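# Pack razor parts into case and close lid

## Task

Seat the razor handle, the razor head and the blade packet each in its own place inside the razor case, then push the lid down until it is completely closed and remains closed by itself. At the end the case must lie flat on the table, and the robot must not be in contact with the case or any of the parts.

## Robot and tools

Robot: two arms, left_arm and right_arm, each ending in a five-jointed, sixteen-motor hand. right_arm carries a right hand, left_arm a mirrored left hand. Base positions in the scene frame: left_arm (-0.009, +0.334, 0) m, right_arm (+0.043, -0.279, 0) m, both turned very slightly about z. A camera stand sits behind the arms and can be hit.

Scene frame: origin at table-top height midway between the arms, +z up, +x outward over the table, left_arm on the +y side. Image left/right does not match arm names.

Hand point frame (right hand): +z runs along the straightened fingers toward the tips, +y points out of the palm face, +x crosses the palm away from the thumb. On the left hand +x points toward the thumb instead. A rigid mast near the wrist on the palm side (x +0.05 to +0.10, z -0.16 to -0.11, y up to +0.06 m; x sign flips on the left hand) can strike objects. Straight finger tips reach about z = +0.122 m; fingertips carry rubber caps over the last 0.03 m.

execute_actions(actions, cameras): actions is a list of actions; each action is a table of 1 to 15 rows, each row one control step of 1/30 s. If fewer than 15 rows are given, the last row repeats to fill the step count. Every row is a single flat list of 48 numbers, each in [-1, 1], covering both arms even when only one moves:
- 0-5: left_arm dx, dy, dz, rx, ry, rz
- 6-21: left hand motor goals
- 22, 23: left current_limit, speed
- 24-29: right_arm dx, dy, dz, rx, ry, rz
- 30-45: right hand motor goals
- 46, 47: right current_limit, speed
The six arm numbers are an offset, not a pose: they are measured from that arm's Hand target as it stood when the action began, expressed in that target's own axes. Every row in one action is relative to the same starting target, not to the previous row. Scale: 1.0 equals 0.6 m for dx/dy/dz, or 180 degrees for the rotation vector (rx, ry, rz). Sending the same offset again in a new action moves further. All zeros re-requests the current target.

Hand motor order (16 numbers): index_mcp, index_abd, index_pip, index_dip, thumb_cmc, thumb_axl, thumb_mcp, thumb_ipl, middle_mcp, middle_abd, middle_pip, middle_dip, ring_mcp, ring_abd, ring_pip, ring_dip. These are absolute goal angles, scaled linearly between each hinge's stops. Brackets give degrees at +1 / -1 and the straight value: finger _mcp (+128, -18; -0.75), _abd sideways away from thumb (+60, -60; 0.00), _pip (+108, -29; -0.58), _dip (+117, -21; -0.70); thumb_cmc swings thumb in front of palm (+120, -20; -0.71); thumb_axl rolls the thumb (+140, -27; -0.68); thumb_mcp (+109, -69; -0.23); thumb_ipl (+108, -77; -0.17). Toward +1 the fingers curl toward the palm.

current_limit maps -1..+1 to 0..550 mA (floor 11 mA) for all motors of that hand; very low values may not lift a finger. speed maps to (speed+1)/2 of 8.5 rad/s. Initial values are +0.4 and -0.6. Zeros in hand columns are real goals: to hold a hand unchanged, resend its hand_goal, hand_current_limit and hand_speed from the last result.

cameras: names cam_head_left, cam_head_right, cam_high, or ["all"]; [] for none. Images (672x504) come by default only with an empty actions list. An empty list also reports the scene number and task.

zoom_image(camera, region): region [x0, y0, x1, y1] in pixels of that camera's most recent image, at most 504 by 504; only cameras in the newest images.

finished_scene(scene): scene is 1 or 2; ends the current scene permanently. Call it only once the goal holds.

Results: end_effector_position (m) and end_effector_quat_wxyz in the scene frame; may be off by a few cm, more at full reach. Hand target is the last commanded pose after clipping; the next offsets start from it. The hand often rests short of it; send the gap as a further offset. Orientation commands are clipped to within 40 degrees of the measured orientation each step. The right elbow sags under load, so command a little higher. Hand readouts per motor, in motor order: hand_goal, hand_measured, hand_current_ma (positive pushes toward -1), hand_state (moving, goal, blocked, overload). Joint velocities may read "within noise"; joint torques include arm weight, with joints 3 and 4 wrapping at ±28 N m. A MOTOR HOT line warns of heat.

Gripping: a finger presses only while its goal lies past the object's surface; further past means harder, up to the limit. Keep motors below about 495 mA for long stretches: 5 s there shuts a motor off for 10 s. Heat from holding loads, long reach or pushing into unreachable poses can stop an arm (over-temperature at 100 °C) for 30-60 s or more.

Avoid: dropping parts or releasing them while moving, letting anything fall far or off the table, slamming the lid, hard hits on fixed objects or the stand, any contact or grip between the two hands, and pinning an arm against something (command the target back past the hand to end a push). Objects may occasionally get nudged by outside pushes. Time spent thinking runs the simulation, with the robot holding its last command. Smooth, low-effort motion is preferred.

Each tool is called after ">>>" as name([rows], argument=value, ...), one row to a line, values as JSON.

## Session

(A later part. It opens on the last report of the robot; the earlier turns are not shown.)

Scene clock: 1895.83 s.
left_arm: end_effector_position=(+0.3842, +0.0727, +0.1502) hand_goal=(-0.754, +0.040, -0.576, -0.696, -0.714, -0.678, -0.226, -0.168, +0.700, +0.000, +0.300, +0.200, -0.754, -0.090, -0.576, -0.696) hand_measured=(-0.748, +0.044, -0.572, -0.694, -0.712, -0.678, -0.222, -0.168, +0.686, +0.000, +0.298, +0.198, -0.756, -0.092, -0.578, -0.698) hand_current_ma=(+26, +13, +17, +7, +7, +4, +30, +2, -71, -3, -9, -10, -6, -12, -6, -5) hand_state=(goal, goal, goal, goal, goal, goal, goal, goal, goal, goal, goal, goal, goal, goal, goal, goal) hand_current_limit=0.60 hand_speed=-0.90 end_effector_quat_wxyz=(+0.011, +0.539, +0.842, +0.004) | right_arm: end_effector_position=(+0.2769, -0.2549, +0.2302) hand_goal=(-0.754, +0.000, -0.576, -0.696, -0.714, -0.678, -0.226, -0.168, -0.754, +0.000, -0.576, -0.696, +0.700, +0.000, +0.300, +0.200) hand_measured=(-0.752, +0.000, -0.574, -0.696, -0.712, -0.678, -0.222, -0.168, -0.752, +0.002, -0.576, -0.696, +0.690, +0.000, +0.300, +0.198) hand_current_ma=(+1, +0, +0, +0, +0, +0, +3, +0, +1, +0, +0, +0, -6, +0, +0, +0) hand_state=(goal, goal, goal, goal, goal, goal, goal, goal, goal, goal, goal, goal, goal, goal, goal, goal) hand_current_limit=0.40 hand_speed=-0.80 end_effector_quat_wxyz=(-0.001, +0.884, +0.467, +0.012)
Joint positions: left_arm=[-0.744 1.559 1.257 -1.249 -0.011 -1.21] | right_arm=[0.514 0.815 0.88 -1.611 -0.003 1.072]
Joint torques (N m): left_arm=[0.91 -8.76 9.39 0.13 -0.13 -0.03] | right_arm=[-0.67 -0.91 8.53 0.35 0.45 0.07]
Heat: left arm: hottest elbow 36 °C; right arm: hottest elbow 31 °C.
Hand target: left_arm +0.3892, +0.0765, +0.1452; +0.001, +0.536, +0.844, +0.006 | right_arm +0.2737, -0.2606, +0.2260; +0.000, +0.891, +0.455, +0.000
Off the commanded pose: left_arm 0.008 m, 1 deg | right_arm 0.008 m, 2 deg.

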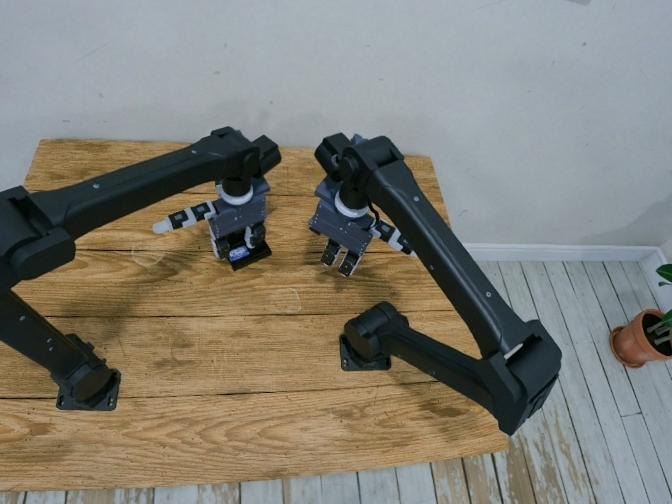

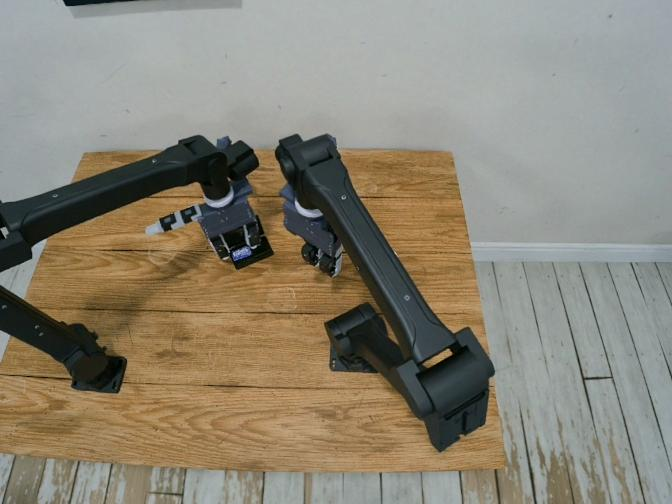

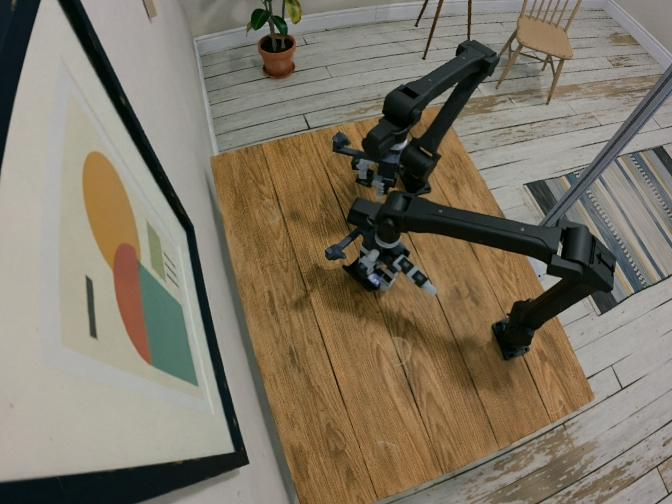

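>>> execute_actions([
  [[-0.004,0.001,-0.015,0,0,0,-0.754,0.02,-0.576,-0.696,-0.714,-0.678,-0.226,-0.168,0.7,0,0.3,0.2,-0.754,-0.06,-0.576,-0.696,0.6,-0.9,0,0,0,0,0,0,-0.754,0,-0.576,-0.696,-0.714,-0.678,-0.226,-0.168,-0.754,0,-0.576,-0.696,0.7,0,0.3,0.2,0.4,-0.8],[-0.008,0.002,-0.03,0,0,0,-0.754,0,-0.576,-0.696,-0.714,-0.678,-0.226,-0.168,0.7,0,0.3,0.2,-0.754,-0.03,-0.576,-0.696,0.6,-0.9,0,0,0,0,0,0,-0.754,0,-0.576,-0.696,-0.714,-0.678,-0.226,-0.168,-0.754,0,-0.576,-0.696,0.7,0,0.3,0.2,0.4,-0.8],[-0.008,0.002,-0.045,0,0,0,-0.754,0,-0.576,-0.696,-0.714,-0.678,-0.226,-0.168,0.7,0,0.3,0.2,-0.754,0,-0.576,-0.696,0.6,-0.9,0,0,0,0,0,0,-0.754,0,-0.576,-0.696,-0.714,-0.678,-0.226,-0.168,-0.754,0,-0.576,-0.696,0.7,0,0.3,0.2,0.4,-0.8],[-0.008,0.002,-0.07,0,0,0,-0.754,0,-0.576,-0.696,-0.714,-0.678,-0.226,-0.168,0.7,0,0.3,0.2,-0.754,0,-0.576,-0.696,0.6,-0.9,0,0,0,0,0,0,-0.754,0,-0.576,-0.696,-0.714,-0.678,-0.226,-0.168,-0.754,0,-0.576,-0.696,0.7,0,0.3,0.2,0.4,-0.8],[-0.008,0.002,-0.1,0,0,0,-0.754,0,-0.576,-0.696,-0.714,-0.678,-0.226,-0.168,0.7,0,0.3,0.2,-0.754,0,-0.576,-0.696,0.6,-0.9,0,0,0,0,0,0,-0.754,0,-0.576,-0.696,-0.714,-0.678,-0.226,-0.168,-0.754,0,-0.576,-0.696,0.7,0,0.3,0.2,0.4,-0.8]],
  [[0,0,-0.03,0,0,0,-0.754,0,-0.576,-0.696,-0.714,-0.678,-0.226,-0.168,0.7,0,0.3,0.2,-0.754,0,-0.576,-0.696,0.6,-0.9,0,0,0,0,0,0,-0.754,0,-0.576,-0.696,-0.714,-0.678,-0.226,-0.168,-0.754,0,-0.576,-0.696,0.7,0,0.3,0.2,0.4,-0.8],[0,0,-0.07,0,0,0,-0.754,0,-0.576,-0.696,-0.714,-0.678,-0.226,-0.168,0.7,0,0.3,0.2,-0.754,0,-0.576,-0.696,0.6,-0.9,0,0,0,0,0,0,-0.754,0,-0.576,-0.696,-0.714,-0.678,-0.226,-0.168,-0.754,0,-0.576,-0.696,0.7,0,0.3,0.2,0.4,-0.8]],
], cameras=["all"])

>>> zoom_image(camera="cam_head_right", region=[220, 235, 280, 285])

>>> zoom_image(camera="cam_high", region=[335, 240, 395, 300])

Scene clock: 1912.60 s.
left_arm: end_effector_position=(+0.3820, +0.0749, +0.2347) hand_goal=(-0.754, +0.000, -0.576, -0.696, -0.714, -0.678, -0.226, -0.168, +0.700, +0.000, +0.300, +0.200, -0.754, +0.000, -0.576, -0.696) hand_measured=(-0.750, +0.002, -0.572, -0.694, -0.712, -0.678, -0.220, -0.168, +0.686, +0.000, +0.298, +0.198, -0.754, -0.002, -0.578, -0.698) hand_current_ma=(+20, +10, +15, +7, +7, +4, +32, +2, -71, -3, -9, -10, +0, -8, -6, -5) hand_state=(goal, goal, goal, goal, goal, goal, goal, goal, goal, goal, goal, goal, goal, goal, goal, goal) hand_current_limit=0.60 hand_speed=-0.90 end_effector_quat_wxyz=(-0.010, +0.539, +0.842, +0.008) | right_arm: end_effector_position=(+0.2769, -0.2549, +0.2302) hand_goal=(-0.754, +0.000, -0.576, -0.696, -0.714, -0.678, -0.226, -0.168, -0.754, +0.000, -0.576, -0.696, +0.700, +0.000, +0.300, +0.200) hand_measured=(-0.752, +0.000, -0.574, -0.696, -0.712, -0.678, -0.222, -0.168, -0.752, +0.002, -0.576, -0.696, +0.690, +0.000, +0.300, +0.198) hand_current_ma=(+1, +0, +0, +0, +0, +0, +3, +0, +1, +0, +0, +0, -6, +0, +0, +0) hand_state=(goal, goal, goal, goal, goal, goal, goal, goal, goal, goal, goal, goal, goal, goal, goal, goal) hand_current_limit=0.40 hand_speed=-0.80 end_effector_quat_wxyz=(-0.001, +0.884, +0.467, +0.012)
Joint positions: left_arm=[-0.744 1.536 1.457 -1.515 -0.011 -1.21] | right_arm=[0.514 0.815 0.88 -1.611 -0.003 1.072]
Joint torques (N m): left_arm=[0.62 -9.35 11.84 -0.05 -0.14 -0.07] | right_arm=[-0.73 -0.91 8.53 0.36 0.45 0.07]
Heat: left arm: hottest elbow 37 °C; right arm: hottest elbow 31 °C.
Hand target: left_arm +0.3915, +0.0717, +0.2472; +0.001, +0.536, +0.844, +0.006 | right_arm +0.2737, -0.2606, +0.2260; +0.000, +0.891, +0.455, +0.000
Off the commanded pose: left_arm 0.016 m, 1 deg | right_arm 0.008 m, 2 deg.

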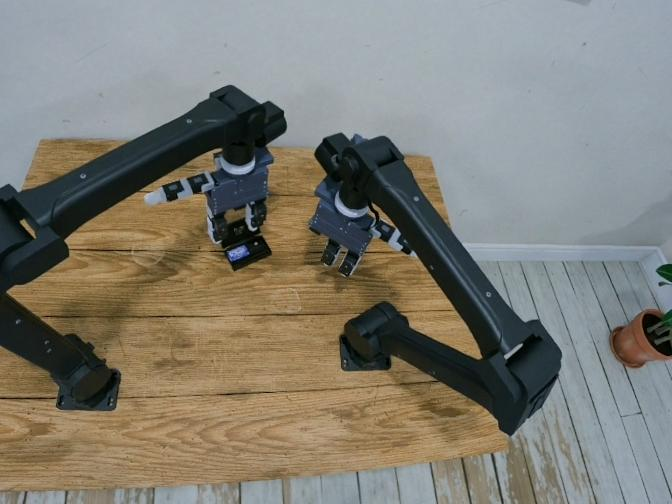

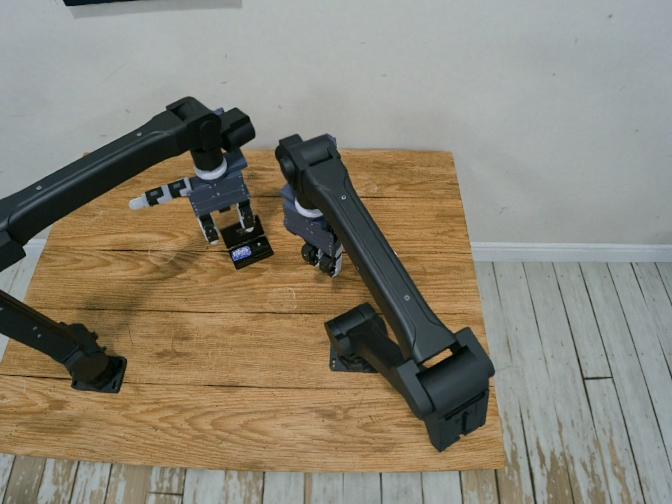

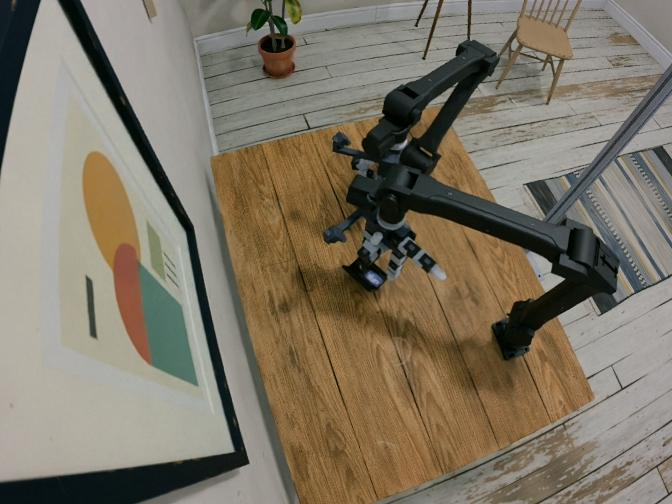

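Scaled by 8.400 from the camera's 672x504 image, which has a finer 960x720 frame.

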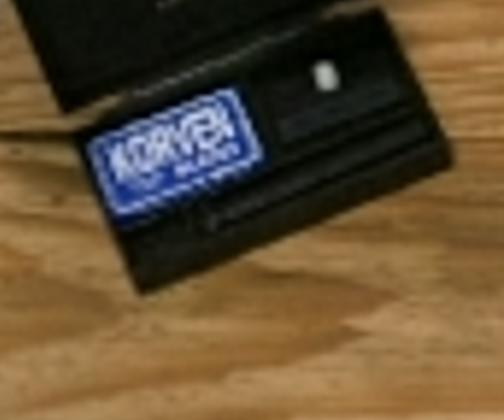

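Scaled by 8.400 from the camera's 672x504 image, which has a finer 960x720 frame.

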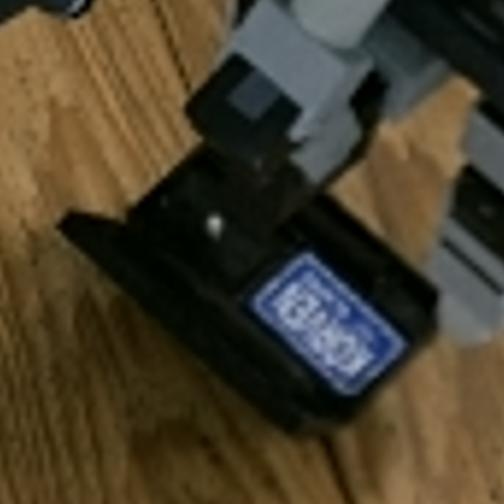

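>>> execute_actions([
  [[0.04,0.005,0,0,0,0,-0.754,0,-0.576,-0.696,-0.714,-0.678,-0.226,-0.168,0.7,0,0.3,0.2,-0.754,0,-0.576,-0.696,0.4,-0.8,0,0,0,0,0,0,-0.754,0,-0.576,-0.696,-0.714,-0.678,-0.226,-0.168,-0.754,0,-0.576,-0.696,0.7,0,0.3,0.2,0.4,-0.8],[0.09,0.01,0,0,0,0,-0.754,0,-0.576,-0.696,-0.714,-0.678,-0.226,-0.168,0.7,0,0.3,0.2,-0.754,0,-0.576,-0.696,0.4,-0.8,0,0,-0.02,0,0,0,-0.754,0,-0.576,-0.696,-0.714,-0.678,-0.226,-0.168,-0.754,0,-0.576,-0.696,0.7,0,0.3,0.2,0.4,-0.8],[0.14,0.015,0,0,0,0,-0.754,0,-0.576,-0.696,-0.714,-0.678,-0.226,-0.168,0.7,0,0.3,0.2,-0.754,0,-0.576,-0.696,0.4,-0.8,0,0,-0.05,0,0,0,-0.754,0,-0.576,-0.696,-0.714,-0.678,-0.226,-0.168,-0.754,0,-0.576,-0.696,0.7,0,0.3,0.2,0.4,-0.8]],
  [[0.05,0.005,0,0,0,0,-0.754,0,-0.576,-0.696,-0.714,-0.678,-0.226,-0.168,0.7,0,0.3,0.2,-0.754,0,-0.576,-0.696,0.4,-0.8,0,0,0,0,0,0,-0.754,0,-0.576,-0.696,-0.714,-0.678,-0.226,-0.168,-0.754,0,-0.576,-0.696,0.7,0,0.3,0.2,0.4,-0.8],[0.1,0.01,0,0,0,0,-0.754,0,-0.576,-0.696,-0.714,-0.678,-0.226,-0.168,0.7,0,0.3,0.2,-0.754,0,-0.576,-0.696,0.4,-0.8,0.02,0,0,0,0,-0.05,-0.754,0,-0.576,-0.696,-0.714,-0.678,-0.226,-0.168,-0.754,0,-0.576,-0.696,0.7,0,0.3,0.2,0.4,-0.8],[0.16,0.017,0,0,0,0,-0.754,0,-0.576,-0.696,-0.714,-0.678,-0.226,-0.168,0.7,0,0.3,0.2,-0.754,0,-0.576,-0.696,0.4,-0.8,0.03,0.03,0,0,0,-0.11,-0.754,0,-0.576,-0.696,-0.714,-0.678,-0.226,-0.168,-0.754,0,-0.576,-0.696,0.7,0,0.3,0.2,0.4,-0.8]],
  [[0.05,0.005,0,0,0,0,-0.754,0,-0.576,-0.696,-0.714,-0.678,-0.226,-0.168,0.7,0,0.3,0.2,-0.754,0,-0.576,-0.696,0.4,-0.8,0,0,0,0,0,0,-0.754,0,-0.576,-0.696,-0.714,-0.678,-0.226,-0.168,-0.754,0,-0.576,-0.696,0.7,0,0.3,0.2,0.4,-0.8],[0.1,0.01,0,0,0,0,-0.754,0,-0.576,-0.696,-0.714,-0.678,-0.226,-0.168,0.7,0,0.3,0.2,-0.754,0,-0.576,-0.696,0.4,-0.8,0,0,0,0,0,0,-0.754,0,-0.576,-0.696,-0.714,-0.678,-0.226,-0.168,-0.754,0,-0.576,-0.696,0.7,0,0.3,0.2,0.4,-0.8],[0.156,0.017,0,0,0,0,-0.754,0,-0.576,-0.696,-0.714,-0.678,-0.226,-0.168,0.7,0,0.3,0.2,-0.754,0,-0.576,-0.696,0.4,-0.8,0,0,0,0,0,0,-0.754,0,-0.576,-0.696,-0.714,-0.678,-0.226,-0.168,-0.754,0,-0.576,-0.696,0.7,0,0.3,0.2,0.4,-0.8]],
], cameras=["cam_head_right", "cam_high"])

>>> zoom_image(camera="cam_head_right", region=[210, 220, 290, 280])

>>> zoom_image(camera="cam_high", region=[335, 240, 395, 300])

Scene clock: 1963.50 s.
left_arm: end_effector_position=(+0.3013, +0.3353, +0.2499) hand_goal=(-0.754, +0.000, -0.576, -0.696, -0.714, -0.678, -0.226, -0.168, +0.700, +0.000, +0.300, +0.200, -0.754, +0.000, -0.576, -0.696) hand_measured=(-0.752, +0.002, -0.574, -0.694, -0.714, -0.678, -0.220, -0.168, +0.686, +0.000, +0.298, +0.198, -0.754, +0.000, -0.578, -0.698) hand_current_ma=(+11, +4, +13, +7, +4, +4, +32, +2, -71, -1, -9, -10, +3, +2, -6, -5) hand_state=(goal, goal, goal, goal, goal, goal, goal, goal, goal, goal, goal, goal, goal, goal, goal, goal) hand_current_limit=0.40 hand_speed=-0.80 end_effector_quat_wxyz=(+0.007, +0.530, +0.848, +0.010) | right_arm: end_effector_position=(+0.2903, -0.2583, +0.2348) hand_goal=(-0.754, +0.000, -0.576, -0.696, -0.714, -0.678, -0.226, -0.168, -0.754, +0.000, -0.576, -0.696, +0.700, +0.000, +0.300, +0.200) hand_measured=(-0.754, +0.000, -0.574, -0.696, -0.714, -0.678, -0.222, -0.168, -0.752, +0.002, -0.576, -0.696, +0.690, +0.000, +0.300, +0.198) hand_current_ma=(+0, +0, +0, +0, +0, +0, +3, +0, +0, +0, +0, +0, -6, +0, +0, +0) hand_state=(goal, goal, goal, goal, goal, goal, goal, goal, goal, goal, goal, goal, goal, goal, goal, goal) hand_current_limit=0.40 hand_speed=-0.80 end_effector_quat_wxyz=(-0.001, +0.800, +0.599, -0.018)
Joint positions: left_arm=[-0.203 0.97 1.007 -1.589 -0.014 -0.691] | right_arm=[0.415 0.818 0.897 -1.685 0.007 0.659]
Joint torques (N m): left_arm=[-0.44 -1.32 9.47 0.38 0 -0.06] | right_arm=[-0.73 -1.32 13.2 0.23 0.16 -0.26]
Heat: left arm: hottest elbow 39 °C; right arm: hottest elbow 31 °C.
Hand target: left_arm +0.3019, +0.3319, +0.2489; +0.001, +0.536, +0.844, +0.006 | right_arm +0.2988, -0.2566, +0.2561; +0.000, +0.799, +0.601, +0.000
Off the commanded pose: left_arm 0.004 m, 1 deg | right_arm 0.023 m, 2 deg.
joint sent to its limit (right arm) — joint 4 (wrist pitch), lower limit. The joint targets still meet the commanded pose.
Images, in order (width x height): cam_head_right 672x504, cam_high 672x504.

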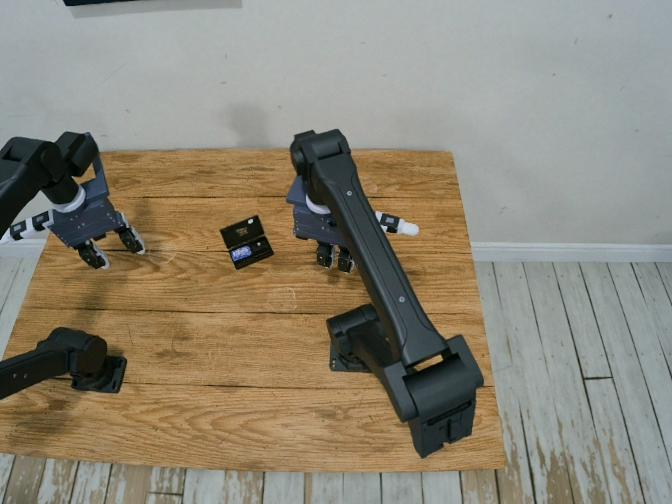

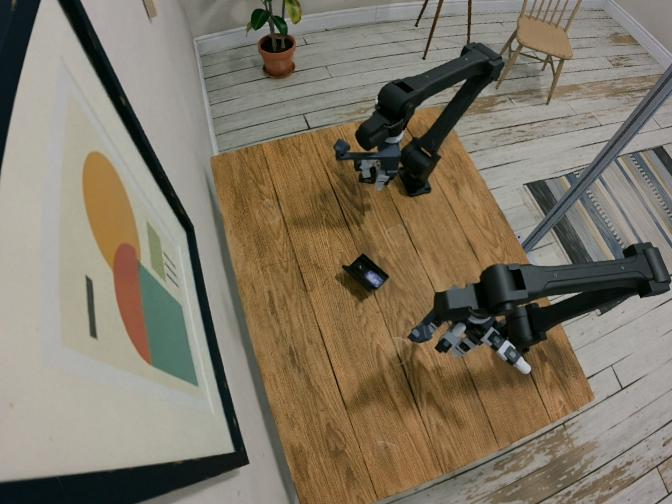

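Scaled by 6.300 from the camera's 672x504 image, which has a finer 960x720 frame.

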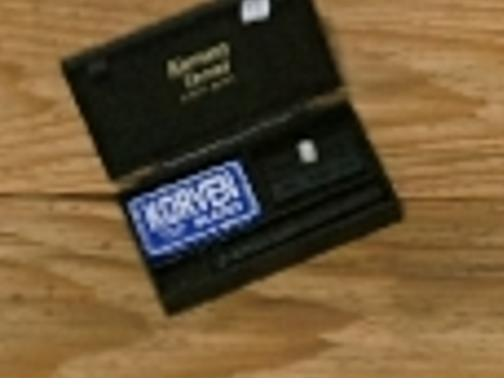

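Scaled by 8.400 from the camera's 672x504 image, which has a finer 960x720 frame.

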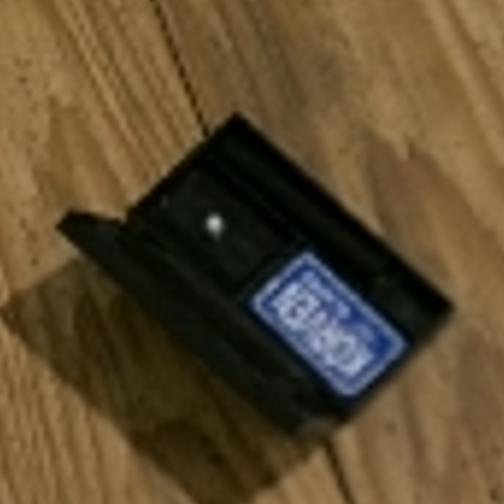

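>>> zoom_image(camera="cam_head_right", region=[226, 234, 278, 273])

>>> zoom_image(camera="cam_high", region=[350, 253, 392, 293])

Scaled by 9.692 from the camera's 672x504 image, which has a finer 960x720 frame.

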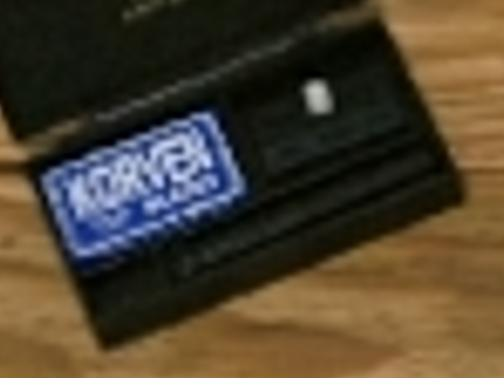

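Scaled by 12.000 from the camera's 672x504 image, which has a finer 960x720 frame.

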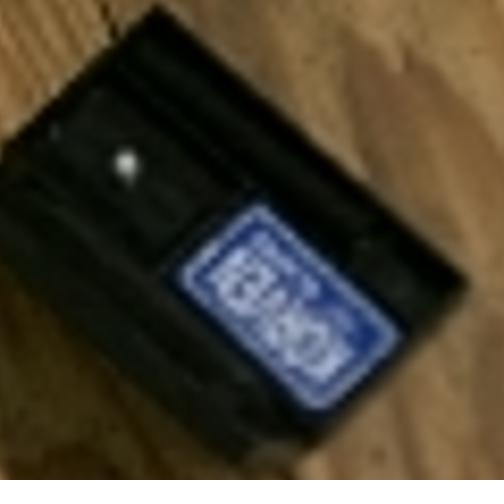

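>>> execute_actions([
  [[0,0,0,0,0,0,-0.754,0,-0.576,-0.696,-0.714,-0.678,-0.226,-0.168,0.7,0,0.3,0.2,-0.754,0,-0.576,-0.696,0.4,-0.8,0.07,0.01,0.01,0,0,-0.03,-0.754,0,-0.576,-0.696,-0.714,-0.678,-0.226,-0.168,-0.754,0,-0.576,-0.696,0.7,0,0.3,0.2,0.4,-0.8],[0,0,0,0,0,0,-0.754,0,-0.576,-0.696,-0.714,-0.678,-0.226,-0.168,0.7,0,0.3,0.2,-0.754,0,-0.576,-0.696,0.4,-0.8,0.14,0.03,0.02,0,0,-0.057,-0.754,0,-0.576,-0.696,-0.714,-0.678,-0.226,-0.168,-0.754,0,-0.576,-0.696,0.7,0,0.3,0.2,0.4,-0.8]],
  [[0,0,0,0,0,0,-0.754,0,-0.576,-0.696,-0.714,-0.678,-0.226,-0.168,0.7,0,0.3,0.2,-0.754,0,-0.576,-0.696,0.4,-0.8,0.07,0.02,0.007,0,0,-0.03,-0.754,0,-0.576,-0.696,-0.714,-0.678,-0.226,-0.168,-0.754,0,-0.576,-0.696,0.7,0,0.3,0.2,0.4,-0.8],[0,0,0,0,0,0,-0.754,0,-0.576,-0.696,-0.714,-0.678,-0.226,-0.168,0.7,0,0.3,0.2,-0.754,0,-0.576,-0.696,0.4,-0.8,0.14,0.05,0.007,0,0,-0.057,-0.754,0,-0.576,-0.696,-0.714,-0.678,-0.226,-0.168,-0.754,0,-0.576,-0.696,0.7,0,0.3,0.2,0.4,-0.8]],
  [[0,0,0,0,0,0,-0.754,0,-0.576,-0.696,-0.714,-0.678,-0.226,-0.168,0.7,0,0.3,0.2,-0.754,0,-0.576,-0.696,0.4,-0.8,0.07,0.03,0,0,0,-0.05,-0.754,0,-0.576,-0.696,-0.714,-0.678,-0.226,-0.168,-0.754,0,-0.576,-0.696,0.7,0,0.3,0.2,0.4,-0.8],[0,0,0,0,0,0,-0.754,0,-0.576,-0.696,-0.714,-0.678,-0.226,-0.168,0.7,0,0.3,0.2,-0.754,0,-0.576,-0.696,0.4,-0.8,0.14,0.06,0,0,0,-0.114,-0.754,0,-0.576,-0.696,-0.714,-0.678,-0.226,-0.168,-0.754,0,-0.576,-0.696,0.7,0,0.3,0.2,0.4,-0.8]],
], cameras=["cam_head_right", "cam_high"])

Scene clock: 1989.60 s.
left_arm: end_effector_position=(+0.3013, +0.3352, +0.2499) hand_goal=(-0.754, +0.000, -0.576, -0.696, -0.714, -0.678, -0.226, -0.168, +0.700, +0.000, +0.300, +0.200, -0.754, +0.000, -0.576, -0.696) hand_measured=(-0.752, +0.002, -0.574, -0.694, -0.714, -0.678, -0.220, -0.168, +0.686, +0.000, +0.298, +0.198, -0.754, +0.000, -0.578, -0.698) hand_current_ma=(+11, +4, +13, +7, +4, +4, +32, +2, -71, -1, -9, -10, +3, +2, -6, -5) hand_state=(goal, goal, goal, goal, goal, goal, goal, goal, goal, goal, goal, goal, goal, goal, goal, goal) hand_current_limit=0.40 hand_speed=-0.80 end_effector_quat_wxyz=(+0.007, +0.530, +0.848, +0.010) | right_arm: end_effector_position=(+0.3945, -0.0238, +0.2201) hand_goal=(-0.754, +0.000, -0.576, -0.696, -0.714, -0.678, -0.226, -0.168, -0.754, +0.000, -0.576, -0.696, +0.700, +0.000, +0.300, +0.200) hand_measured=(-0.752, +0.000, -0.574, -0.696, -0.714, -0.678, -0.222, -0.168, -0.752, +0.000, -0.576, -0.696, +0.690, +0.000, +0.300, +0.198) hand_current_ma=(+0, +0, +0, +0, +0, +0, +3, +0, +0, +0, +0, +0, -6, +0, +0, +0) hand_state=(goal, goal, goal, goal, goal, goal, goal, goal, goal, goal, goal, goal, goal, goal, goal, goal) hand_current_limit=0.40 hand_speed=-0.80 end_effector_quat_wxyz=(-0.003, +0.542, +0.840, -0.022)
Joint positions: left_arm=[-0.203 0.97 1.007 -1.589 -0.014 -0.69] | right_arm=[0.782 1.309 1.195 -1.501 0.006 0.315]
Joint torques (N m): left_arm=[-0.67 -1.38 9.5 0.36 0.01 -0.02] | right_arm=[-0.32 -7.65 13.01 0.68 0.13 -0.25]
Heat: left arm: hottest elbow 37 °C; right arm: hottest elbow 33 °C.
Hand target: left_arm +0.3019, +0.3319, +0.2489; +0.001, +0.536, +0.844, +0.006 | right_arm +0.4073, -0.0140, +0.2396; +0.000, +0.538, +0.843, +0.000
Off the commanded pose: left_arm 0.004 m, 1 deg | right_arm 0.025 m, 3 deg.
Images, in order (width x height): cam_head_right 672x504, cam_high 672x504.

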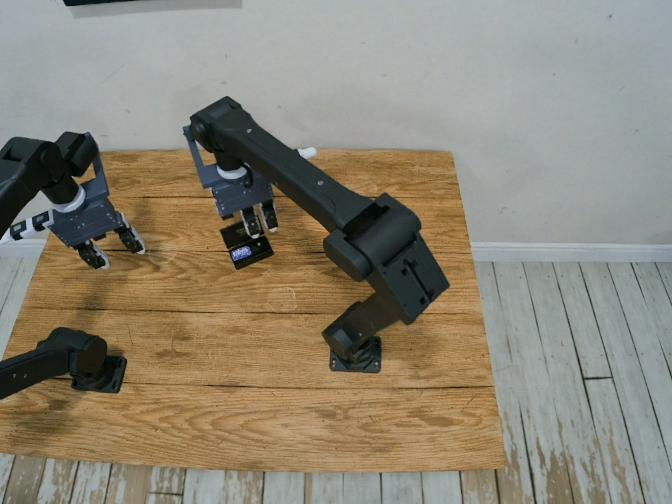

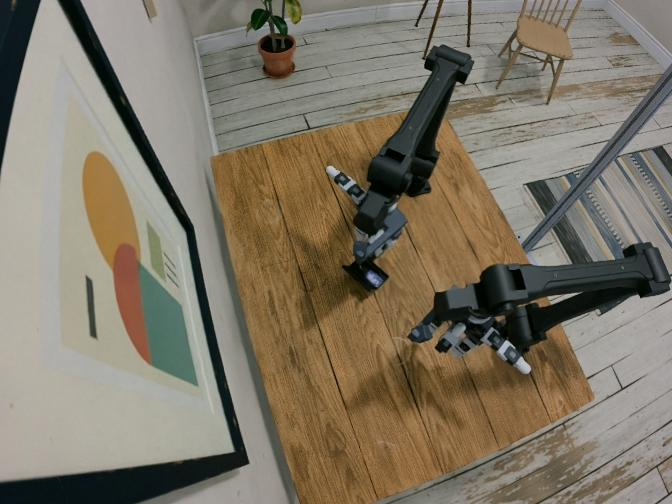

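>>> execute_actions([
  [[0,0,0,0,0,0,-0.754,0,-0.576,-0.696,-0.714,-0.678,-0.226,-0.168,0.7,0,0.3,0.2,-0.754,0,-0.576,-0.696,0.4,-0.8,0.03,0.06,0,0,0,0,-0.754,0,-0.576,-0.696,-0.714,-0.678,-0.226,-0.168,-0.754,0,-0.576,-0.696,0.7,0,0.3,0.2,0.4,-0.8],[0,0,0,0,0,0,-0.754,0,-0.576,-0.696,-0.714,-0.678,-0.226,-0.168,0.7,0,0.3,0.2,-0.754,0,-0.576,-0.696,0.4,-0.8,0.06,0.12,0,0,0,0,-0.754,0,-0.576,-0.696,-0.714,-0.678,-0.226,-0.168,-0.754,0,-0.576,-0.696,0.7,0,0.3,0.2,0.4,-0.8],[0,0,0,0,0,0,-0.754,0,-0.576,-0.696,-0.714,-0.678,-0.226,-0.168,0.7,0,0.3,0.2,-0.754,0,-0.576,-0.696,0.4,-0.8,0.082,0.16,0,0,0,0,-0.754,0,-0.576,-0.696,-0.714,-0.678,-0.226,-0.168,-0.754,0,-0.576,-0.696,0.7,0,0.3,0.2,0.4,-0.8]],
], cameras=["all"])

>>> zoom_image(camera="cam_head_right", region=[200, 190, 290, 280])

Scene clock: 2006.77 s.
left_arm: end_effector_position=(+0.3013, +0.3352, +0.2499) hand_goal=(-0.754, +0.000, -0.576, -0.696, -0.714, -0.678, -0.226, -0.168, +0.700, +0.000, +0.300, +0.200, -0.754, +0.000, -0.576, -0.696) hand_measured=(-0.752, +0.002, -0.574, -0.694, -0.714, -0.678, -0.220, -0.168, +0.686, +0.000, +0.298, +0.198, -0.754, +0.000, -0.578, -0.698) hand_current_ma=(+11, +4, +13, +7, +4, +4, +32, +2, -71, -1, -9, -10, +3, +2, -6, -5) hand_state=(goal, goal, goal, goal, goal, goal, goal, goal, goal, goal, goal, goal, goal, goal, goal, goal) hand_current_limit=0.40 hand_speed=-0.80 end_effector_quat_wxyz=(+0.007, +0.530, +0.848, +0.010) | right_arm: end_effector_position=(+0.4700, +0.0638, +0.2197) hand_goal=(-0.754, +0.000, -0.576, -0.696, -0.714, -0.678, -0.226, -0.168, -0.754, +0.000, -0.576, -0.696, +0.700, +0.000, +0.300, +0.200) hand_measured=(-0.752, +0.000, -0.574, -0.696, -0.714, -0.678, -0.222, -0.168, -0.752, +0.000, -0.576, -0.696, +0.690, +0.000, +0.300, +0.198) hand_current_ma=(+1, +0, +0, +0, +0, +0, +3, +0, +1, +0, +0, +0, -6, +0, +0, +0) hand_state=(goal, goal, goal, goal, goal, goal, goal, goal, goal, goal, goal, goal, goal, goal, goal, goal) hand_current_limit=0.40 hand_speed=-0.80 end_effector_quat_wxyz=(-0.003, +0.534, +0.845, -0.017)
Joint positions: left_arm=[-0.203 0.97 1.007 -1.589 -0.014 -0.69] | right_arm=[0.807 1.598 1.5 -1.505 0.003 0.322]
Joint torques (N m): left_arm=[-0.38 -1.55 9.37 0.35 -0.01 -0.04] | right_arm=[0.73 -12.63 12.26 0.27 0.17 0.08]
Heat: left arm: hottest elbow 36 °C; right arm: hottest elbow 34 °C.
Hand target: left_arm +0.3019, +0.3319, +0.2489; +0.001, +0.536, +0.844, +0.006 | right_arm +0.4737, +0.0711, +0.2398; +0.000, +0.538, +0.843, +0.000
Off the commanded pose: left_arm 0.004 m, 1 deg | right_arm 0.021 m, 2 deg.

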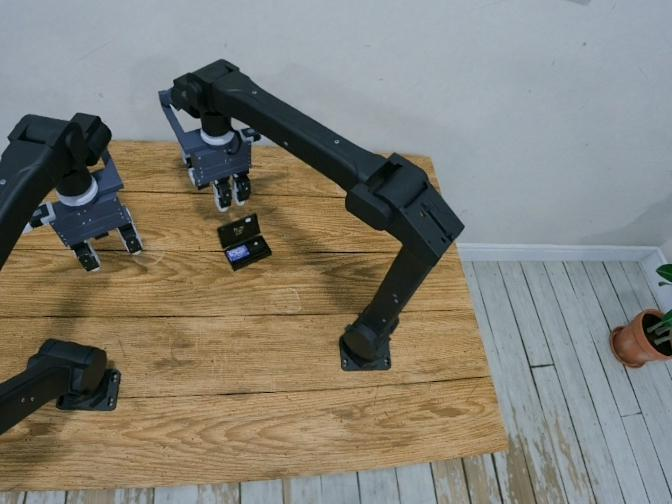

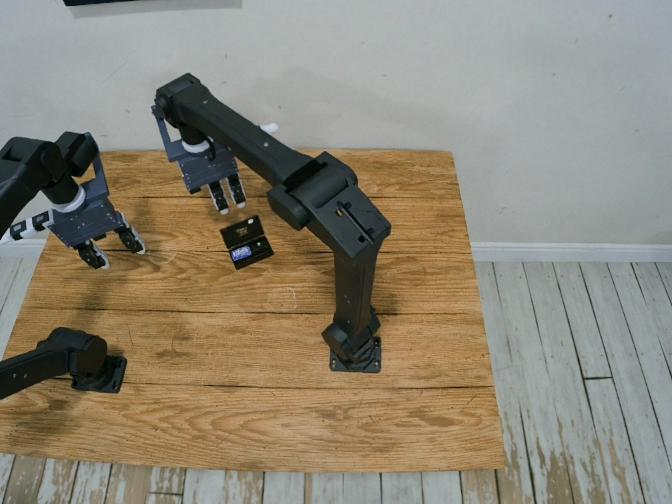

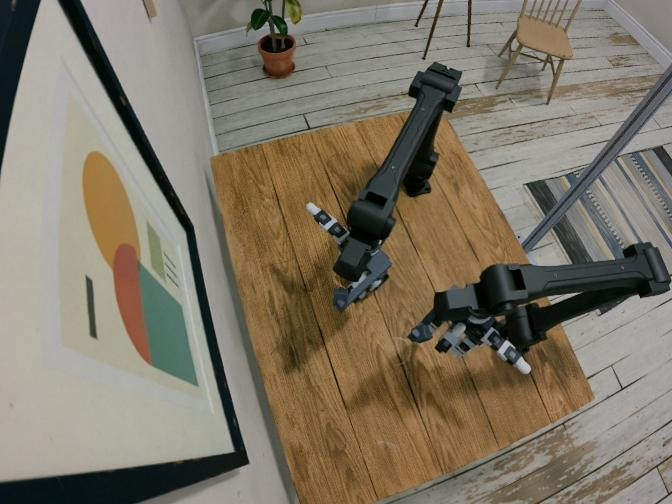

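Scaled by 5.600 from the camera's 672x504 image, which has a finer 960x720 frame.

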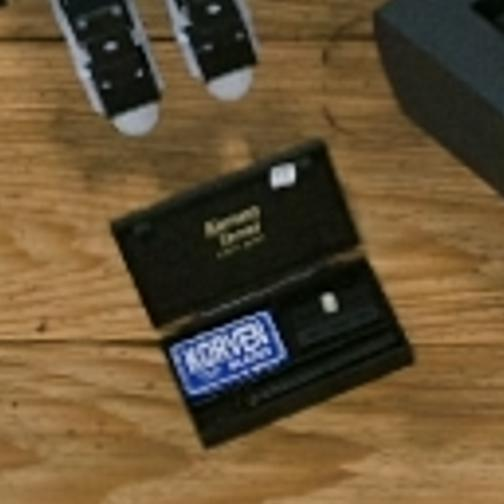

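>>> execute_actions([
  [[0,0,0,0,0,0,-0.754,0,-0.576,-0.696,-0.714,-0.678,-0.226,-0.168,0.7,0,0.3,0.2,-0.754,0,-0.576,-0.696,0.4,-0.8,0.005,0.012,0.02,0,0,0,-0.754,0,-0.576,-0.696,-0.714,-0.678,-0.226,-0.168,-0.754,0,-0.576,-0.696,0.7,0,0.3,0.2,0.4,-0.8],[0,0,0,0,0,0,-0.754,0,-0.576,-0.696,-0.714,-0.678,-0.226,-0.168,0.7,0,0.3,0.2,-0.754,0,-0.576,-0.696,0.4,-0.8,0.007,0.012,0.05,0,0,0,-0.754,0,-0.576,-0.696,-0.714,-0.678,-0.226,-0.168,-0.754,0,-0.576,-0.696,0.7,0,0.3,0.2,0.4,-0.8],[0,0,0,0,0,0,-0.754,0,-0.576,-0.696,-0.714,-0.678,-0.226,-0.168,0.7,0,0.3,0.2,-0.754,0,-0.576,-0.696,0.4,-0.8,0.007,0.012,0.08,0,0,0,-0.754,0,-0.576,-0.696,-0.714,-0.678,-0.226,-0.168,-0.754,0,-0.576,-0.696,0.7,0,0.3,0.2,0.4,-0.8]],
  [[0,0,0,0,0,0,-0.754,0,-0.576,-0.696,-0.714,-0.678,-0.226,-0.168,0.7,0,0.3,0.2,-0.754,0,-0.576,-0.696,0.4,-0.8,0,0,0.02,0,0,0,-0.754,0,-0.576,-0.696,-0.714,-0.678,-0.226,-0.168,-0.754,0,-0.576,-0.696,0.7,0,0.3,0.2,0.4,-0.8],[0,0,0,0,0,0,-0.754,0,-0.576,-0.696,-0.714,-0.678,-0.226,-0.168,0.7,0,0.3,0.2,-0.754,0,-0.576,-0.696,0.4,-0.8,0,0,0.04,0,0,0,-0.754,0,-0.576,-0.696,-0.714,-0.678,-0.226,-0.168,-0.754,0,-0.576,-0.696,0.7,0,0.3,0.2,0.4,-0.8]],
], cameras=["all"])

>>> zoom_image(camera="cam_head_right", region=[200, 200, 290, 280])

>>> zoom_image(camera="cam_high", region=[320, 230, 400, 310])

Scene clock: 2022.43 s.
left_arm: end_effector_position=(+0.3013, +0.3352, +0.2499) hand_goal=(-0.754, +0.000, -0.576, -0.696, -0.714, -0.678, -0.226, -0.168, +0.700, +0.000, +0.300, +0.200, -0.754, +0.000, -0.576, -0.696) hand_measured=(-0.752, +0.002, -0.574, -0.694, -0.714, -0.678, -0.220, -0.168, +0.686, +0.000, +0.298, +0.198, -0.754, +0.000, -0.578, -0.698) hand_current_ma=(+11, +4, +13, +7, +4, +4, +32, +2, -71, -1, -9, -10, +3, +2, -6, -5) hand_state=(goal, goal, goal, goal, goal, goal, goal, goal, goal, goal, goal, goal, goal, goal, goal, goal) hand_current_limit=0.40 hand_speed=-0.80 end_effector_quat_wxyz=(+0.007, +0.530, +0.848, +0.010) | right_arm: end_effector_position=(+0.4809, +0.0739, +0.1789) hand_goal=(-0.754, +0.000, -0.576, -0.696, -0.714, -0.678, -0.226, -0.168, -0.754, +0.000, -0.576, -0.696, +0.700, +0.000, +0.300, +0.200) hand_measured=(-0.754, +0.000, -0.574, -0.696, -0.714, -0.678, -0.222, -0.168, -0.754, +0.000, -0.576, -0.696, +0.690, +0.000, +0.300, +0.198) hand_current_ma=(+0, +0, +0, +0, +0, +0, +3, +0, +0, +0, +0, +0, -6, +0, +0, +0) hand_state=(goal, goal, goal, goal, goal, goal, goal, goal, goal, goal, goal, goal, goal, goal, goal, goal) hand_current_limit=0.40 hand_speed=-0.80 end_effector_quat_wxyz=(+0.003, +0.536, +0.844, +0.005)
Joint positions: left_arm=[-0.203 0.97 1.007 -1.589 -0.014 -0.69] | right_arm=[0.807 1.626 1.417 -1.351 0.003 0.326]
Joint torques (N m): left_arm=[-0.62 -1.44 9.39 0.25 -0.01 -0.03] | right_arm=[0.91 -11.4 8.25 1.21 0.19 0.07]
Heat: left arm: hottest elbow 36 °C; right arm: hottest elbow 36 °C.
Hand target: left_arm +0.3019, +0.3319, +0.2489; +0.001, +0.536, +0.844, +0.006 | right_arm +0.4785, +0.0779, +0.1679; +0.000, +0.538, +0.843, +0.000
Off the commanded pose: left_arm 0.004 m, 1 deg | right_arm 0.012 m, 1 deg.

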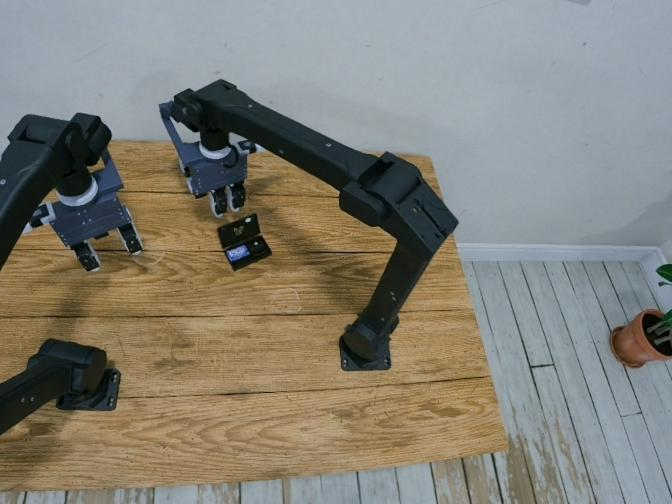

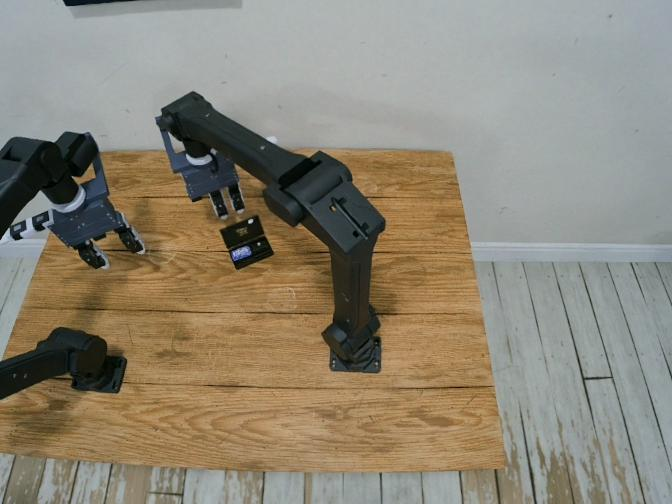

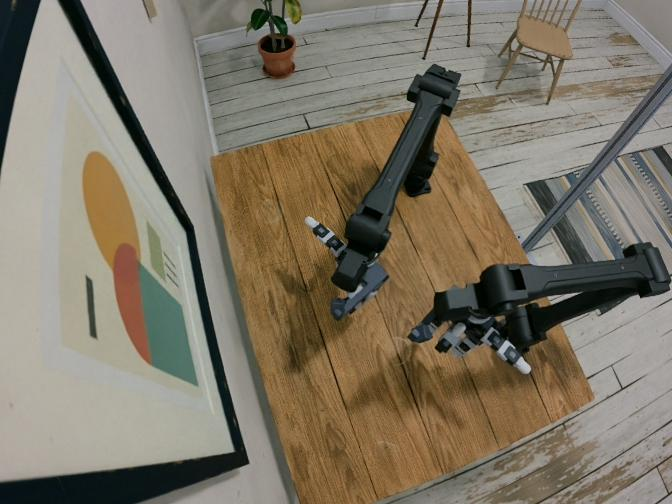

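Scaled by 5.600 from the camera's 672x504 image, which has a finer 960x720 frame.

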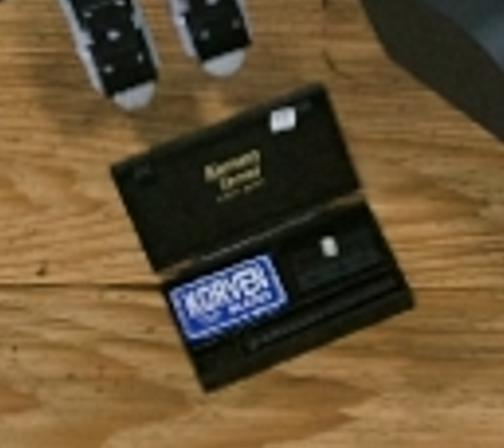

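Scaled by 6.300 from the camera's 672x504 image, which has a finer 960x720 frame.

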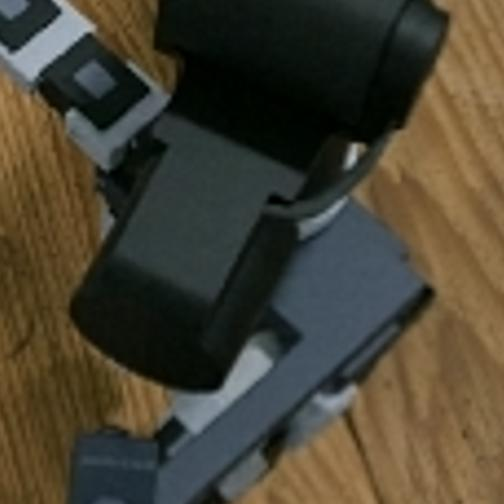

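>>> execute_actions([
  [[0,0,0,0,0,0,-0.754,0,-0.576,-0.696,-0.714,-0.678,-0.226,-0.168,0.7,0,0.3,0.2,-0.754,0,-0.576,-0.696,0.4,-0.8,0,0,0.012,0,0,0,-0.754,0,-0.576,-0.696,-0.714,-0.678,-0.226,-0.168,-0.754,0,-0.576,-0.696,0.7,0,0.3,0.2,0.4,-0.8]],
  [[0,0,0,0,0,0,-0.754,0,-0.576,-0.696,-0.714,-0.678,-0.226,-0.168,0.7,0,0.3,0.2,-0.754,0,-0.576,-0.696,0.4,-0.8,0,-0.015,0,0,0,0,-0.754,0,-0.576,-0.696,-0.714,-0.678,-0.226,-0.168,-0.754,0,-0.576,-0.696,0.7,0,0.3,0.2,0.4,-0.8],[0,0,0,0,0,0,-0.754,0,-0.576,-0.696,-0.714,-0.678,-0.226,-0.168,0.7,0,0.3,0.2,-0.754,0,-0.576,-0.696,0.4,-0.8,0,-0.03,0,0,0,0,-0.754,0,-0.576,-0.696,-0.714,-0.678,-0.226,-0.168,-0.754,0,-0.576,-0.696,0.7,0,0.3,0.2,0.4,-0.8]],
  [[0,0,0,0,0,0,-0.754,0,-0.576,-0.696,-0.714,-0.678,-0.226,-0.168,0.7,0,0.3,0.2,-0.754,0,-0.576,-0.696,0.4,-0.8,0,-0.015,0,0,0,0,-0.754,0,-0.576,-0.696,-0.714,-0.678,-0.226,-0.168,-0.754,0,-0.576,-0.696,0.7,0,0.3,0.2,0.4,-0.8],[0,0,0,0,0,0,-0.754,0,-0.576,-0.696,-0.714,-0.678,-0.226,-0.168,0.7,0,0.3,0.2,-0.754,0,-0.576,-0.696,0.4,-0.8,0,-0.03,0,0,0,0,-0.754,0,-0.576,-0.696,-0.714,-0.678,-0.226,-0.168,-0.754,0,-0.576,-0.696,0.7,0,0.3,0.2,0.4,-0.8]],
], cameras=["cam_head_right"])

>>> zoom_image(camera="cam_head_right", region=[200, 200, 290, 280])

Scene clock: 2042.43 s.
left_arm: end_effector_position=(+0.3013, +0.3352, +0.2499) hand_goal=(-0.754, +0.000, -0.576, -0.696, -0.714, -0.678, -0.226, -0.168, +0.700, +0.000, +0.300, +0.200, -0.754, +0.000, -0.576, -0.696) hand_measured=(-0.752, +0.002, -0.574, -0.694, -0.714, -0.678, -0.220, -0.168, +0.686, +0.000, +0.298, +0.198, -0.754, +0.000, -0.578, -0.698) hand_current_ma=(+11, +4, +13, +7, +4, +4, +32, +2, -71, -1, -9, -10, +3, +2, -6, -5) hand_state=(goal, goal, goal, goal, goal, goal, goal, goal, goal, goal, goal, goal, goal, goal, goal, goal) hand_current_limit=0.40 hand_speed=-0.80 end_effector_quat_wxyz=(+0.007, +0.530, +0.848, +0.010) | right_arm: end_effector_position=(+0.4514, +0.0611, +0.1620) hand_goal=(-0.754, +0.000, -0.576, -0.696, -0.714, -0.678, -0.226, -0.168, -0.754, +0.000, -0.576, -0.696, +0.700, +0.000, +0.300, +0.200) hand_measured=(-0.750, +0.000, -0.574, -0.696, -0.714, -0.678, -0.222, -0.168, -0.754, +0.000, -0.576, -0.696, +0.690, +0.000, +0.300, +0.198) hand_current_ma=(+2, +0, +0, +0, +0, +0, +3, +0, +0, +0, +0, +0, -6, +0, +0, +0) hand_state=(goal, goal, goal, goal, goal, goal, goal, goal, goal, goal, goal, goal, goal, goal, goal, goal) hand_current_limit=0.40 hand_speed=-0.80 end_effector_quat_wxyz=(+0.001, +0.536, +0.844, -0.001)
Joint positions: left_arm=[-0.203 0.97 1.007 -1.589 -0.014 -0.69] | right_arm=[0.832 1.568 1.304 -1.309 0.003 0.35]
Joint torques (N m): left_arm=[-0.44 -1.49 9.44 0.36 0.01 -0.02] | right_arm=[1.08 -12.04 7.82 0.98 0.2 0.09]
Heat: left arm: hottest elbow 36 °C; right arm: hottest elbow 35 °C.
Hand target: left_arm +0.3019, +0.3319, +0.2489; +0.001, +0.536, +0.844, +0.006 | right_arm +0.4459, +0.0627, +0.1606; +0.000, +0.538, +0.843, +0.000
Off the commanded pose: left_arm 0.004 m, 1 deg | right_arm 0.006 m, 0 deg.
Images, in order (width x height): cam_head_right 672x504.

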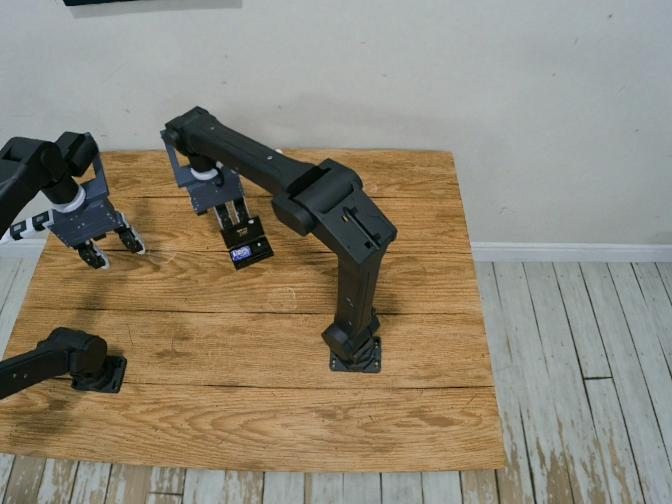

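Scaled by 5.600 from the camera's 672x504 image, which has a finer 960x720 frame.

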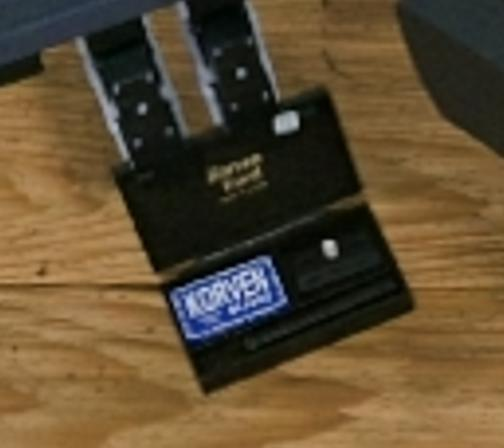

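>>> execute_actions([
  [[0,0,0,0,0,0,-0.754,0,-0.576,-0.696,-0.714,-0.678,-0.226,-0.168,0.7,0,0.3,0.2,-0.754,0,-0.576,-0.696,0.4,-0.8,0,-0.014,0,0,0,0,-0.754,0,-0.576,-0.696,-0.714,-0.678,-0.226,-0.168,-0.754,0,-0.576,-0.696,0.7,0,0.3,0.2,0.4,-0.8],[0,0,0,0,0,0,-0.754,0,-0.576,-0.696,-0.714,-0.678,-0.226,-0.168,0.7,0,0.3,0.2,-0.754,0,-0.576,-0.696,0.4,-0.8,0,-0.028,0,0,0,0,-0.754,0,-0.576,-0.696,-0.714,-0.678,-0.226,-0.168,-0.754,0,-0.576,-0.696,0.7,0,0.3,0.2,0.4,-0.8]],
  [[0,0,0,0,0,0,-0.754,0,-0.576,-0.696,-0.714,-0.678,-0.226,-0.168,0.7,0,0.3,0.2,-0.754,0,-0.576,-0.696,0.4,-0.8,0,-0.014,0,0,0,0,-0.754,0,-0.576,-0.696,-0.714,-0.678,-0.226,-0.168,-0.754,0,-0.576,-0.696,0.7,0,0.3,0.2,0.4,-0.8],[0,0,0,0,0,0,-0.754,0,-0.576,-0.696,-0.714,-0.678,-0.226,-0.168,0.7,0,0.3,0.2,-0.754,0,-0.576,-0.696,0.4,-0.8,0,-0.028,0,0,0,0,-0.754,0,-0.576,-0.696,-0.714,-0.678,-0.226,-0.168,-0.754,0,-0.576,-0.696,0.7,0,0.3,0.2,0.4,-0.8]],
], cameras=["cam_head_right"])

>>> zoom_image(camera="cam_head_right", region=[200, 200, 290, 280])

Scene clock: 2053.33 s.
left_arm: end_effector_position=(+0.3013, +0.3352, +0.2499) hand_goal=(-0.754, +0.000, -0.576, -0.696, -0.714, -0.678, -0.226, -0.168, +0.700, +0.000, +0.300, +0.200, -0.754, +0.000, -0.576, -0.696) hand_measured=(-0.752, +0.002, -0.574, -0.694, -0.714, -0.678, -0.220, -0.168, +0.686, +0.000, +0.298, +0.198, -0.754, +0.000, -0.578, -0.698) hand_current_ma=(+11, +4, +13, +7, +4, +4, +32, +2, -71, -1, -9, -10, +3, +2, -6, -5) hand_state=(goal, goal, goal, goal, goal, goal, goal, goal, goal, goal, goal, goal, goal, goal, goal, goal) hand_current_limit=0.40 hand_speed=-0.80 end_effector_quat_wxyz=(+0.007, +0.530, +0.848, +0.010) | right_arm: end_effector_position=(+0.4221, +0.0490, +0.1659) hand_goal=(-0.754, +0.000, -0.576, -0.696, -0.714, -0.678, -0.226, -0.168, -0.754, +0.000, -0.576, -0.696, +0.700, +0.000, +0.300, +0.200) hand_measured=(-0.748, +0.002, -0.576, -0.696, -0.714, -0.678, -0.222, -0.168, -0.752, +0.000, -0.574, -0.696, +0.690, +0.000, +0.300, +0.198) hand_current_ma=(+3, +0, +0, +0, +0, +0, +3, +0, +1, +0, +0, +0, -6, +0, +0, +0) hand_state=(goal, goal, goal, goal, goal, goal, goal, goal, goal, goal, goal, goal, goal, goal, goal, goal) hand_current_limit=0.40 hand_speed=-0.80 end_effector_quat_wxyz=(+0.002, +0.536, +0.844, +0.004)
Joint positions: left_arm=[-0.203 0.97 1.007 -1.589 -0.014 -0.69] | right_arm=[0.86 1.485 1.218 -1.294 0.002 0.379]
Joint torques (N m): left_arm=[-0.85 -1.38 9.59 0.29 0.01 -0.03] | right_arm=[1.03 -10.52 7.57 0.85 0.22 0.09]
Heat: left arm: hottest elbow 36 °C; right arm: hottest elbow 34 °C.
Hand target: left_arm +0.3019, +0.3319, +0.2489; +0.001, +0.536, +0.844, +0.006 | right_arm +0.4154, +0.0487, +0.1606; +0.000, +0.538, +0.843, +0.000
Off the commanded pose: left_arm 0.004 m, 1 deg | right_arm 0.008 m, 1 deg.
Images, in order (width x height): cam_head_right 672x504.

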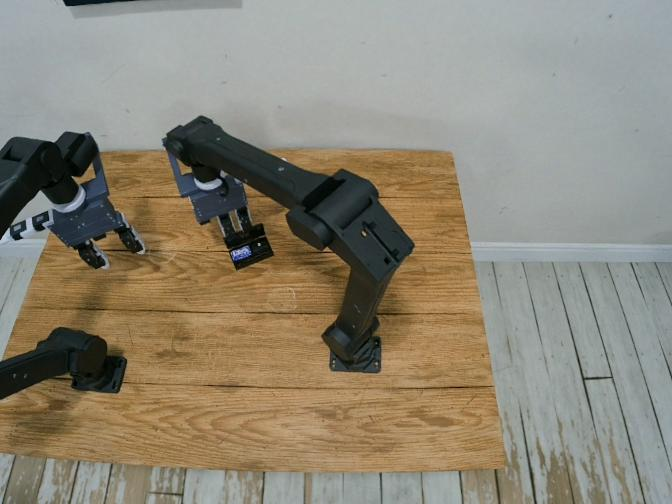

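Scaled by 5.600 from the camera's 672x504 image, which has a finer 960x720 frame.

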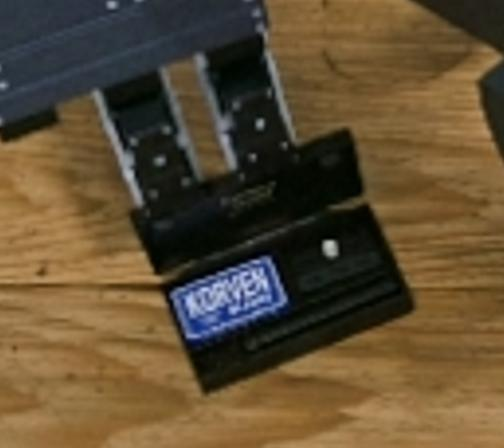

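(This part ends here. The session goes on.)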